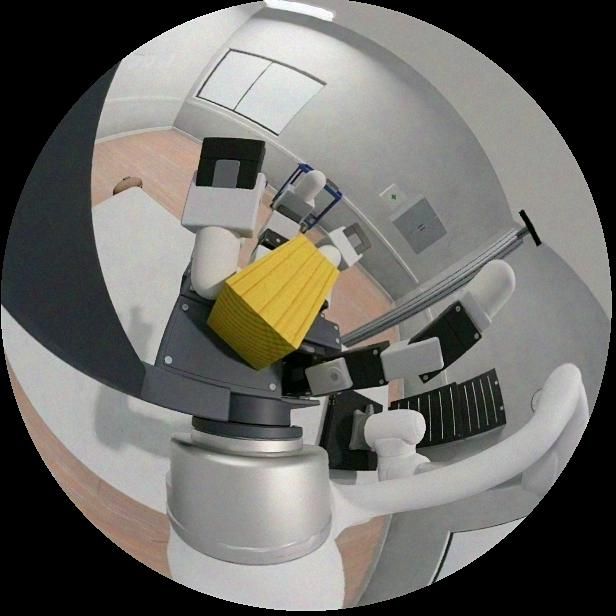

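execute_actions(actions=[[[0,0,0,0,0,0,0.5,0.0,-1.0,-0.4,0.7,0,-0.08,0.04,-0.3,-0.3,-0.67,-0.217,-0.4,0.377,0.3,-0.018,0.2,-0.8]],[[0,0,0,0,0,0,0.25,0.05,-1.0,-0.22,0.7,0,-0.08,0.04,-0.3,-0.3,-0.67,-0.217,-0.4,0.377,0.3,-0.018,0.2,-0.8]],[[0,0,0,0,0,0,0.25,0.35,-1.0,-0.22,0.7,0,-0.08,0.04,-0.3,-0.35,-0.67,-0.217,-0.4,0.377,0.3,-0.018,0.2,-0.88]],[[0,0,0,0,0,0,0.25,0.6,-1.0,-0.22,0.7,0,-0.08,0.04,-0.3,-0.4,-0.67,-0.217,-0.4,0.377,0.3,-0.018,0.2,-0.88]]], cameras=["cam_wrist"])

Scene clock: 164.47 s.
end_effector_position=(+0.6992, +0.0174, +0.5451) hand_goal=(+0.250, +0.600, -1.000, -0.220, +0.700, +0.000, -0.080, +0.040, -0.300, -0.400, -0.670, -0.216, -0.400, +0.378, +0.300, -0.018) hand_measured=(+0.262, +0.596, -1.000, -0.224, +0.706, +0.002, -0.082, +0.042, -0.296, -0.398, -0.676, -0.214, -0.400, +0.380, +0.298, -0.072) hand_current_ma=(+26, -4, +1, -5, +13, +4, -1, +4, +7, +2, -13, +3, +0, +5, -3, +0) hand_state=(goal, goal, goal, goal, goal, goal, goal, goal, goal, goal, goal, goal, goal, goal, goal, overload) hand_current_limit=0.20 hand_speed=-0.88 end_effector_quat_wxyz=(+0.689, +0.708, +0.117, +0.099)
Joint positions: [0.312 0.373 1.778 -1.527 1.589 -1.007]
Joint torques (N m): [4.13 -73.31 -31.63 -1.74 1.3 -0.13]
Hand target: +0.6992, +0.0174, +0.5451; +0.689, +0.708, +0.117, +0.099
Off the commanded pose: 0.000 m, 0 deg.
Step readings (end_effector_position):
0: (+0.6992, +0.0174, +0.5451)
1: (+0.6992, +0.0174, +0.5451)
2: (+0.6992, +0.0174, +0.5451)
4: (+0.6992, +0.0174, +0.5451)
8: (+0.6992, +0.0174, +0.5451)
15: (+0.6992, +0.0174, +0.5451)
16: (+0.6992, +0.0174, +0.5451)
17: (+0.6992, +0.0174, +0.5451)
19: (+0.6992, +0.0174, +0.5451)
23: (+0.6992, +0.0174, +0.5451)
30: (+0.6992, +0.0174, +0.5451)
31: (+0.6992, +0.0174, +0.5451)
32: (+0.6992, +0.0174, +0.5451)
34: (+0.6992, +0.0174, +0.5451)
38: (+0.6992, +0.0174, +0.5451)
45: (+0.6992, +0.0174, +0.5451)
46: (+0.6992, +0.0174, +0.5451)
47: (+0.6992, +0.0174, +0.5451)
49: (+0.6992, +0.0174, +0.5451)
53: (+0.6992, +0.0174, +0.5451)
60: (+0.6992, +0.0174, +0.5451)

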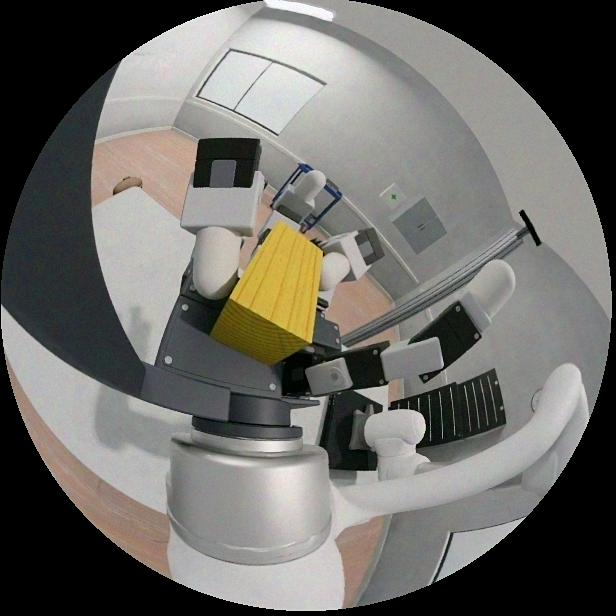

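execute_actions(actions=[[[0,0,0,0,0,0,0.068,0.45,-1.0,-0.1,0.7,0,-0.08,0.04,0.0,0.1,-1.0,-0.145,-0.4,0.377,0.3,-0.018,0.2,-0.8]],[[0,0,0,0,0,0,0.068,0.7,-1.0,-0.1,0.7,0,-0.08,0.04,0.164,0.0,-1.0,-0.145,-0.4,0.377,0.3,-0.018,0.2,-0.85]],[[0,0,0,0,0,0,0.068,0.84,-1.0,-0.1,0.7,0,-0.08,0.04,0.164,-0.3,-1.0,-0.145,-0.4,0.377,0.3,-0.018,0.2,-0.88]],[[0,0,0,0,0,0,0.068,0.88,-1.0,-0.1,0.7,0,-0.08,0.04,0.164,-0.36,-1.0,-0.145,-0.4,0.377,0.3,-0.018,0.2,-0.9]]], cameras=["cam_wrist"])

Scene clock: 171.00 s.
end_effector_position=(+0.6992, +0.0174, +0.5451) hand_goal=(+0.068, +0.880, -1.000, -0.100, +0.700, +0.000, -0.080, +0.040, +0.164, -0.360, -1.000, -0.144, -0.400, +0.378, +0.300, -0.018) hand_measured=(+0.076, +0.864, -0.970, -0.096, +0.706, +0.002, -0.082, +0.042, +0.162, -0.300, -1.000, -0.146, -0.400, +0.380, +0.298, -0.072) hand_current_ma=(+19, -33, +80, +8, +13, +4, -1, +4, -2, +168, +0, -4, +0, +5, -3, +0) hand_state=(goal, goal, blocked, goal, goal, goal, goal, goal, goal, blocked, goal, goal, goal, goal, goal, overload) hand_current_limit=0.20 hand_speed=-0.90 end_effector_quat_wxyz=(+0.689, +0.708, +0.117, +0.099)
Joint positions: [0.312 0.373 1.778 -1.527 1.589 -1.007]
Joint torques (N m): [3.56 -73.64 -31.78 -1.71 1.23 -0.15]
Hand target: +0.6992, +0.0174, +0.5451; +0.689, +0.708, +0.117, +0.099
Off the commanded pose: 0.000 m, 0 deg.
Step readings (end_effector_position):
0: (+0.6992, +0.0174, +0.5451)
1: (+0.6992, +0.0174, +0.5451)
2: (+0.6992, +0.0174, +0.5451)
4: (+0.6992, +0.0174, +0.5451)
8: (+0.6992, +0.0174, +0.5451)
15: (+0.6992, +0.0174, +0.5451)
16: (+0.6992, +0.0174, +0.5451)
17: (+0.6992, +0.0174, +0.5451)
19: (+0.6992, +0.0174, +0.5451)
23: (+0.6992, +0.0174, +0.5451)
30: (+0.6992, +0.0174, +0.5451)
31: (+0.6992, +0.0174, +0.5451)
32: (+0.6992, +0.0174, +0.5451)
34: (+0.6992, +0.0174, +0.5451)
38: (+0.6992, +0.0174, +0.5451)
45: (+0.6992, +0.0174, +0.5451)
46: (+0.6992, +0.0174, +0.5451)
47: (+0.6992, +0.0174, +0.5451)
49: (+0.6992, +0.0174, +0.5451)
53: (+0.6992, +0.0174, +0.5451)
60: (+0.6992, +0.0174, +0.5451)

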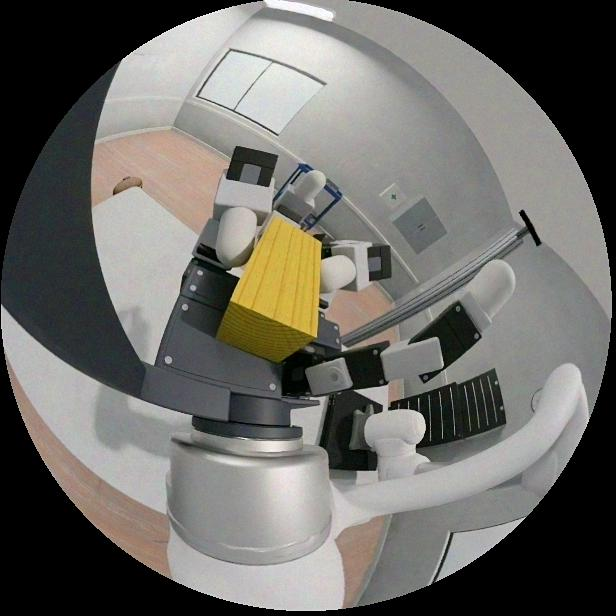

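execute_actions(actions=[[[0,0,0,0,0,0,0.14,0.89,-1.0,-0.15,0.7,0,-0.08,0.04,0.235,-0.38,-1.0,-0.195,-0.4,0.377,0.3,-0.018,0.2,-0.92]],[[0,0,0,0,0,0,0.205,0.9,-1.0,-0.203,0.7,0,-0.08,0.04,0.301,-0.4,-1.0,-0.246,-0.4,0.377,0.3,-0.018,0.2,-0.92]],[[0,0,0,0,0,0,0.275,0.9,-1.0,-0.25,0.7,0,-0.08,0.04,0.37,-0.4,-1.0,-0.297,-0.4,0.377,0.3,-0.018,0.2,-0.92]],[[0,0,0,0,0,0,0.342,0.9,-1.0,-0.304,0.7,0,-0.08,0.04,0.438,-0.4,-1.0,-0.348,-0.4,0.377,0.3,-0.018,0.2,-0.92]]], cameras=["cam_wrist"])

Scene clock: 174.60 s.
end_effector_position=(+0.6992, +0.0174, +0.5451) hand_goal=(+0.342, +0.900, -1.000, -0.304, +0.700, +0.000, -0.080, +0.040, +0.438, -0.400, -1.000, -0.348, -0.400, +0.378, +0.300, -0.018) hand_measured=(+0.352, +0.872, -0.944, -0.282, +0.706, +0.002, -0.082, +0.042, +0.426, -0.318, -1.000, -0.354, -0.400, +0.380, +0.298, -0.072) hand_current_ma=(+25, -66, +176, +59, +13, +4, -1, +4, -28, +243, +0, -12, +0, +5, -3, +0) hand_state=(goal, blocked, blocked, blocked, goal, goal, goal, goal, goal, blocked, goal, goal, goal, goal, goal, overload) hand_current_limit=0.20 hand_speed=-0.92 end_effector_quat_wxyz=(+0.689, +0.708, +0.117, +0.099)
Joint positions: [0.312 0.373 1.778 -1.527 1.589 -1.007]
Joint torques (N m): [3.88 -73.6 -31.61 -1.75 1.3 -0.21]
Hand target: +0.6992, +0.0174, +0.5451; +0.689, +0.708, +0.117, +0.099
Off the commanded pose: 0.000 m, 0 deg.
Step readings (end_effector_position):
0: (+0.6992, +0.0174, +0.5451)
1: (+0.6992, +0.0174, +0.5451)
2: (+0.6992, +0.0174, +0.5451)
4: (+0.6992, +0.0174, +0.5451)
8: (+0.6992, +0.0174, +0.5451)
15: (+0.6992, +0.0174, +0.5451)
16: (+0.6992, +0.0174, +0.5451)
17: (+0.6992, +0.0174, +0.5451)
19: (+0.6992, +0.0174, +0.5451)
23: (+0.6992, +0.0174, +0.5451)
30: (+0.6992, +0.0174, +0.5451)
31: (+0.6992, +0.0174, +0.5451)
32: (+0.6992, +0.0174, +0.5451)
34: (+0.6992, +0.0174, +0.5451)
38: (+0.6992, +0.0174, +0.5451)
45: (+0.6992, +0.0174, +0.5451)
46: (+0.6992, +0.0174, +0.5451)
47: (+0.6992, +0.0174, +0.5451)
49: (+0.6992, +0.0174, +0.5451)
53: (+0.6992, +0.0174, +0.5451)
60: (+0.6992, +0.0174, +0.5451)

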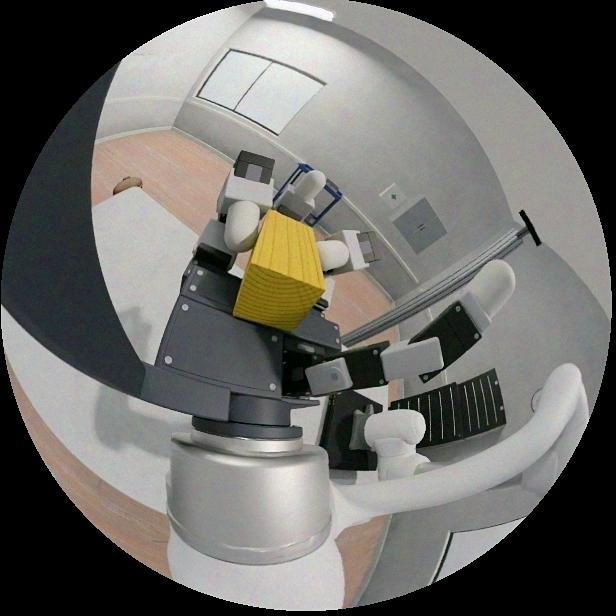

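execute_actions(actions=[[[0,0,0,0,0,0,0.41,0.9,-1.0,-0.355,0.7,0,-0.08,0.04,0.506,-0.38,-1.0,-0.398,-0.4,0.377,0.3,-0.018,0.2,-0.92]],[[0,0,0,0,0,0,0.479,0.9,-1.0,-0.406,0.7,0,-0.08,0.04,0.575,-0.37,-1.0,-0.449,-0.4,0.377,0.3,-0.018,0.2,-0.92]]], cameras=["cam_wrist"])

Scene clock: 176.30 s.
end_effector_position=(+0.6992, +0.0174, +0.5451) hand_goal=(+0.480, +0.900, -1.000, -0.406, +0.700, +0.000, -0.080, +0.040, +0.576, -0.370, -1.000, -0.448, -0.400, +0.378, +0.300, -0.018) hand_measured=(+0.488, +0.872, -0.934, -0.372, +0.718, +0.002, -0.082, +0.042, +0.568, -0.318, -0.982, -0.426, -0.400, +0.380, +0.298, -0.072) hand_current_ma=(+15, -66, +217, +100, +46, +4, -1, +4, -19, +138, +43, +57, +0, +5, -3, +0) hand_state=(goal, blocked, blocked, blocked, goal, goal, goal, goal, goal, blocked, goal, blocked, goal, goal, goal, overload) hand_current_limit=0.20 hand_speed=-0.92 end_effector_quat_wxyz=(+0.689, +0.708, +0.117, +0.099)
Joint positions: [0.312 0.373 1.778 -1.527 1.589 -1.007]
Joint torques (N m): [3.79 -73.19 -31.43 -1.84 1.31 -0.14]
Hand target: +0.6992, +0.0174, +0.5451; +0.689, +0.708, +0.117, +0.099
Off the commanded pose: 0.000 m, 0 deg.
Step readings (end_effector_position):
0: (+0.6992, +0.0174, +0.5451)
1: (+0.6992, +0.0174, +0.5451)
2: (+0.6992, +0.0174, +0.5451)
4: (+0.6992, +0.0174, +0.5451)
8: (+0.6992, +0.0174, +0.5451)
15: (+0.6992, +0.0174, +0.5451)
16: (+0.6992, +0.0174, +0.5451)
17: (+0.6992, +0.0174, +0.5451)
19: (+0.6992, +0.0174, +0.5451)
23: (+0.6992, +0.0174, +0.5451)
30: (+0.6992, +0.0174, +0.5451)

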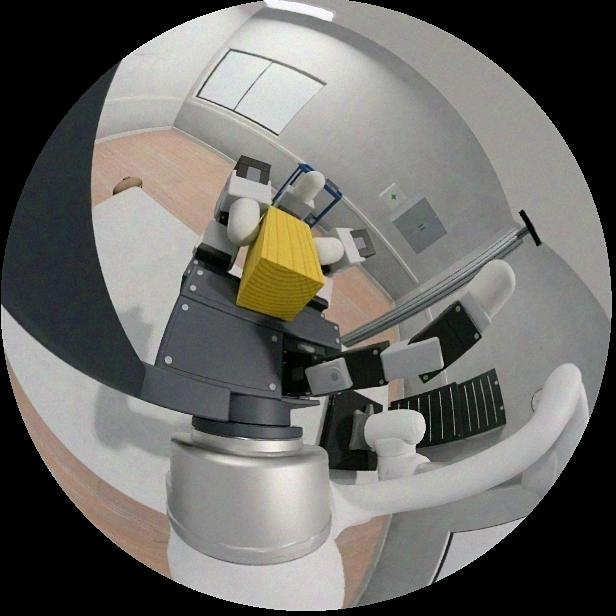

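execute_actions(actions=[[[0,0,0,0,0,0,0.48,0.6,-1.0,-0.4,0.71,0,-0.08,0.04,0.57,-0.15,-1.0,-0.44,-0.57,-0.16,0.25,-0.018,0.2,-0.8]],[[0,0,0,0,0,0,0.48,0.55,-1.0,-0.4,0.71,0,0.0,0.3,0.57,-0.05,-1.0,-0.44,-0.57,-0.16,-0.1,-0.018,0.2,-0.8]],[[0,0,0,0,0,0,0.48,0.55,-1.0,-0.4,0.71,0,0.1,0.6,0.57,-0.05,-1.0,-0.44,-0.57,-0.16,-0.5,-0.018,0.2,-0.8]],[[0,0,0,0,0,0,0.48,0.55,-1.0,-0.4,0.71,0,0.14,0.7,0.57,-0.05,-1.0,-0.44,-0.57,-0.16,-0.79,-0.018,0.2,-0.85]]], cameras=["cam_wrist"])

Scene clock: 186.93 s.
end_effector_position=(+0.6992, +0.0174, +0.5451) hand_goal=(+0.480, +0.550, -1.000, -0.400, +0.710, +0.000, +0.140, +0.700, +0.570, -0.050, -1.000, -0.440, -0.570, -0.160, -0.790, -0.018) hand_measured=(+0.488, +0.554, -0.998, -0.398, +0.724, +0.002, +0.140, +0.698, +0.574, -0.052, -0.998, -0.438, -0.552, -0.160, -0.780, +0.034) hand_current_ma=(+17, +5, +2, +3, +33, +4, +0, -4, +7, -4, +2, +3, +43, -1, +27, +0) hand_state=(goal, goal, goal, goal, goal, goal, goal, goal, goal, goal, goal, goal, goal, goal, goal, overload) hand_current_limit=0.20 hand_speed=-0.85 end_effector_quat_wxyz=(+0.689, +0.708, +0.117, +0.099)
Joint positions: [0.312 0.373 1.778 -1.527 1.589 -1.007]
Joint torques (N m): [4.05 -73.48 -31.76 -1.79 1.35 -0.13]
Hand target: +0.6992, +0.0174, +0.5451; +0.689, +0.708, +0.117, +0.099
Off the commanded pose: 0.000 m, 0 deg.
Step readings (end_effector_position):
0: (+0.6992, +0.0174, +0.5451)
1: (+0.6992, +0.0174, +0.5451)
2: (+0.6992, +0.0174, +0.5451)
4: (+0.6992, +0.0174, +0.5451)
8: (+0.6992, +0.0174, +0.5451)
15: (+0.6992, +0.0174, +0.5451)
16: (+0.6992, +0.0174, +0.5451)
17: (+0.6992, +0.0174, +0.5451)
19: (+0.6992, +0.0174, +0.5451)
23: (+0.6992, +0.0174, +0.5451)
30: (+0.6992, +0.0174, +0.5451)
31: (+0.6992, +0.0174, +0.5451)
32: (+0.6992, +0.0174, +0.5451)
34: (+0.6992, +0.0174, +0.5451)
38: (+0.6992, +0.0174, +0.5451)
45: (+0.6992, +0.0174, +0.5451)
46: (+0.6992, +0.0174, +0.5451)
47: (+0.6992, +0.0174, +0.5451)
49: (+0.6992, +0.0174, +0.5451)
53: (+0.6992, +0.0174, +0.5451)
60: (+0.6992, +0.0174, +0.5451)

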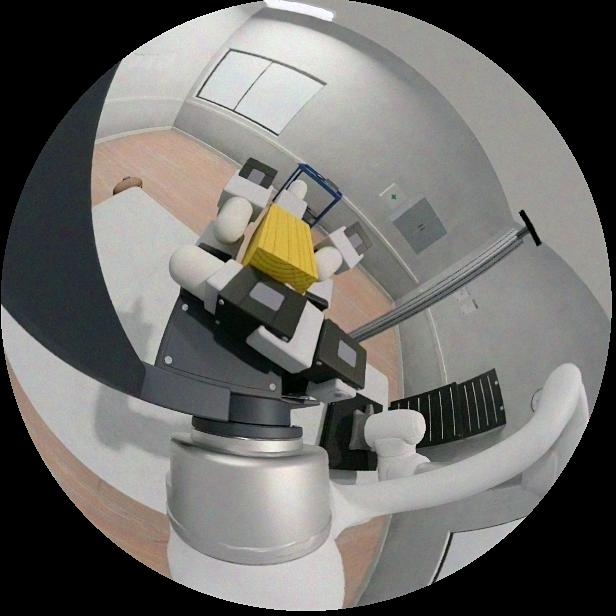

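execute_actions(actions=[[[0,0,0,0,0,0,0.48,0.55,-1.0,-0.4,0.5,0,0.14,0.7,0.57,-0.05,-1.0,-0.44,-0.57,-0.16,-0.79,-0.018,0.2,-0.9]],[[0,0,0,0,0,0,0.48,0.55,-1.0,-0.4,0.35,0,0.14,0.7,0.57,-0.05,-1.0,-0.44,-0.57,-0.16,-0.79,-0.018,0.2,-0.9]],[[0,0,0,0,0,0,0.48,0.55,-1.0,-0.4,0.2,0,0.14,0.7,0.57,-0.05,-1.0,-0.44,-0.57,-0.16,-0.79,-0.018,0.2,-0.9]]], cameras=["cam_wrist"])

Scene clock: 189.30 s.
end_effector_position=(+0.6992, +0.0174, +0.5451) hand_goal=(+0.480, +0.550, -1.000, -0.400, +0.200, +0.000, +0.140, +0.700, +0.570, -0.050, -1.000, -0.440, -0.570, -0.160, -0.790, -0.018) hand_measured=(+0.488, +0.554, -0.998, -0.398, +0.496, +0.012, +0.140, +0.698, +0.574, -0.052, -0.998, -0.438, -0.562, -0.214, -0.782, +0.046) hand_current_ma=(+17, +5, +2, +3, +330, +21, +0, -4, +7, -4, +2, +3, +16, -220, +24, +0) hand_state=(goal, goal, goal, goal, blocked, goal, goal, goal, goal, goal, goal, goal, goal, blocked, goal, overload) hand_current_limit=0.20 hand_speed=-0.90 end_effector_quat_wxyz=(+0.689, +0.708, +0.117, +0.099)
Joint positions: [0.312 0.373 1.778 -1.527 1.589 -1.007]
Joint torques (N m): [4.19 -73.24 -31.88 -1.77 1.26 -0.22]
Hand target: +0.6992, +0.0174, +0.5451; +0.689, +0.708, +0.117, +0.099
Off the commanded pose: 0.000 m, 0 deg.
Step readings (end_effector_position):
0: (+0.6992, +0.0174, +0.5451)
1: (+0.6992, +0.0174, +0.5451)
2: (+0.6992, +0.0174, +0.5451)
4: (+0.6992, +0.0174, +0.5451)
8: (+0.6992, +0.0174, +0.5451)
15: (+0.6992, +0.0174, +0.5451)
16: (+0.6992, +0.0174, +0.5451)
17: (+0.6992, +0.0174, +0.5451)
19: (+0.6992, +0.0174, +0.5451)
23: (+0.6992, +0.0174, +0.5451)
30: (+0.6992, +0.0174, +0.5451)
31: (+0.6992, +0.0174, +0.5451)
32: (+0.6992, +0.0174, +0.5451)
34: (+0.6992, +0.0174, +0.5451)
38: (+0.6992, +0.0174, +0.5451)
45: (+0.6992, +0.0174, +0.5451)

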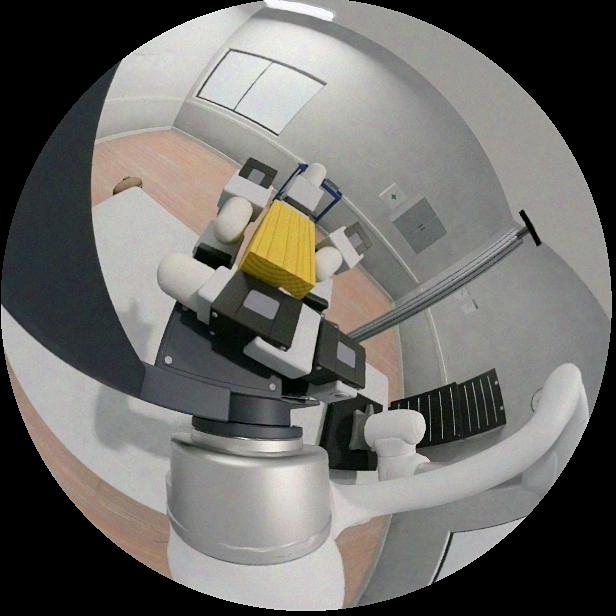

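zoom_image(camera="cam_wrist", region=[150, 140, 400, 390])

Scaled by 2.016 from the camera's 616x616 image, which has a finer 880x880 frame.

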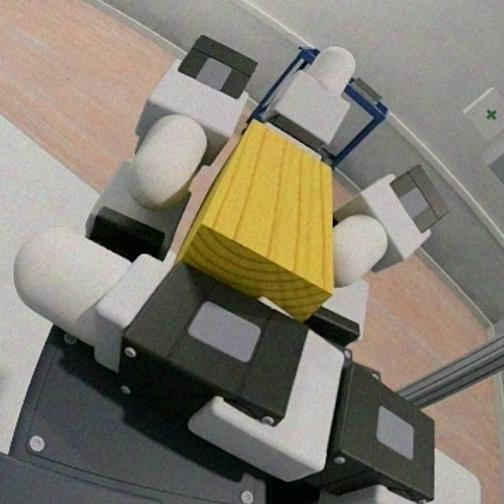

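execute_actions(actions=[[[0,0,0,0,0,0,0.48,0.5,-1.0,-0.4,0.71,0,0.58,0.7,0.57,0.0,-1.0,-0.44,-0.57,-0.16,-0.79,-0.018,0.2,-0.85]],[[0,0,0,0,0,0,0.48,0.5,-1.0,-0.4,0.55,0,0.58,0.7,0.57,0.0,-1.0,-0.44,-0.57,-0.16,-0.79,-0.018,0.2,-0.88]],[[0,0,0,0,0,0,0.48,0.5,-1.0,-0.4,0.4,0,0.58,0.7,0.57,0.0,-1.0,-0.44,-0.57,-0.16,-0.79,-0.018,0.2,-0.9]]], cameras=["cam_wrist"])

Scene clock: 198.30 s.
end_effector_position=(+0.6992, +0.0174, +0.5451) hand_goal=(+0.480, +0.500, -1.000, -0.400, +0.400, +0.000, +0.580, +0.700, +0.570, +0.000, -1.000, -0.440, -0.570, -0.160, -0.790, -0.018) hand_measured=(+0.488, +0.504, -0.998, -0.398, +0.492, +0.010, +0.580, +0.698, +0.574, -0.002, -0.998, -0.438, -0.564, -0.214, -0.784, +0.052) hand_current_ma=(+17, +5, +2, +3, +330, +19, +0, -4, +7, -4, +2, +3, +14, -219, +16, +0) hand_state=(goal, goal, goal, goal, blocked, goal, goal, goal, goal, goal, goal, goal, goal, blocked, goal, overload) hand_current_limit=0.20 hand_speed=-0.90 end_effector_quat_wxyz=(+0.689, +0.708, +0.117, +0.099)
Joint positions: [0.312 0.373 1.778 -1.527 1.589 -1.007]
Joint torques (N m): [3.79 -73.48 -31.81 -1.78 1.37 -0.15]
Hand target: +0.6992, +0.0174, +0.5451; +0.689, +0.708, +0.117, +0.099
Off the commanded pose: 0.000 m, 0 deg.
Step readings (end_effector_position):
0: (+0.6992, +0.0174, +0.5451)
1: (+0.6992, +0.0174, +0.5451)
2: (+0.6992, +0.0174, +0.5451)
4: (+0.6992, +0.0174, +0.5451)
8: (+0.6992, +0.0174, +0.5451)
15: (+0.6992, +0.0174, +0.5451)
16: (+0.6992, +0.0174, +0.5451)
17: (+0.6992, +0.0174, +0.5451)
19: (+0.6992, +0.0174, +0.5451)
23: (+0.6992, +0.0174, +0.5451)
30: (+0.6992, +0.0174, +0.5451)
31: (+0.6992, +0.0174, +0.5451)
32: (+0.6992, +0.0174, +0.5451)
34: (+0.6992, +0.0174, +0.5451)
38: (+0.6992, +0.0174, +0.5451)
45: (+0.6992, +0.0174, +0.5451)

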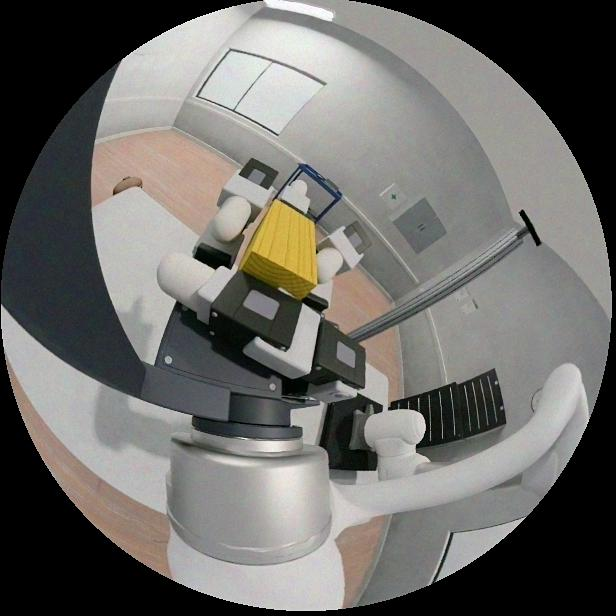

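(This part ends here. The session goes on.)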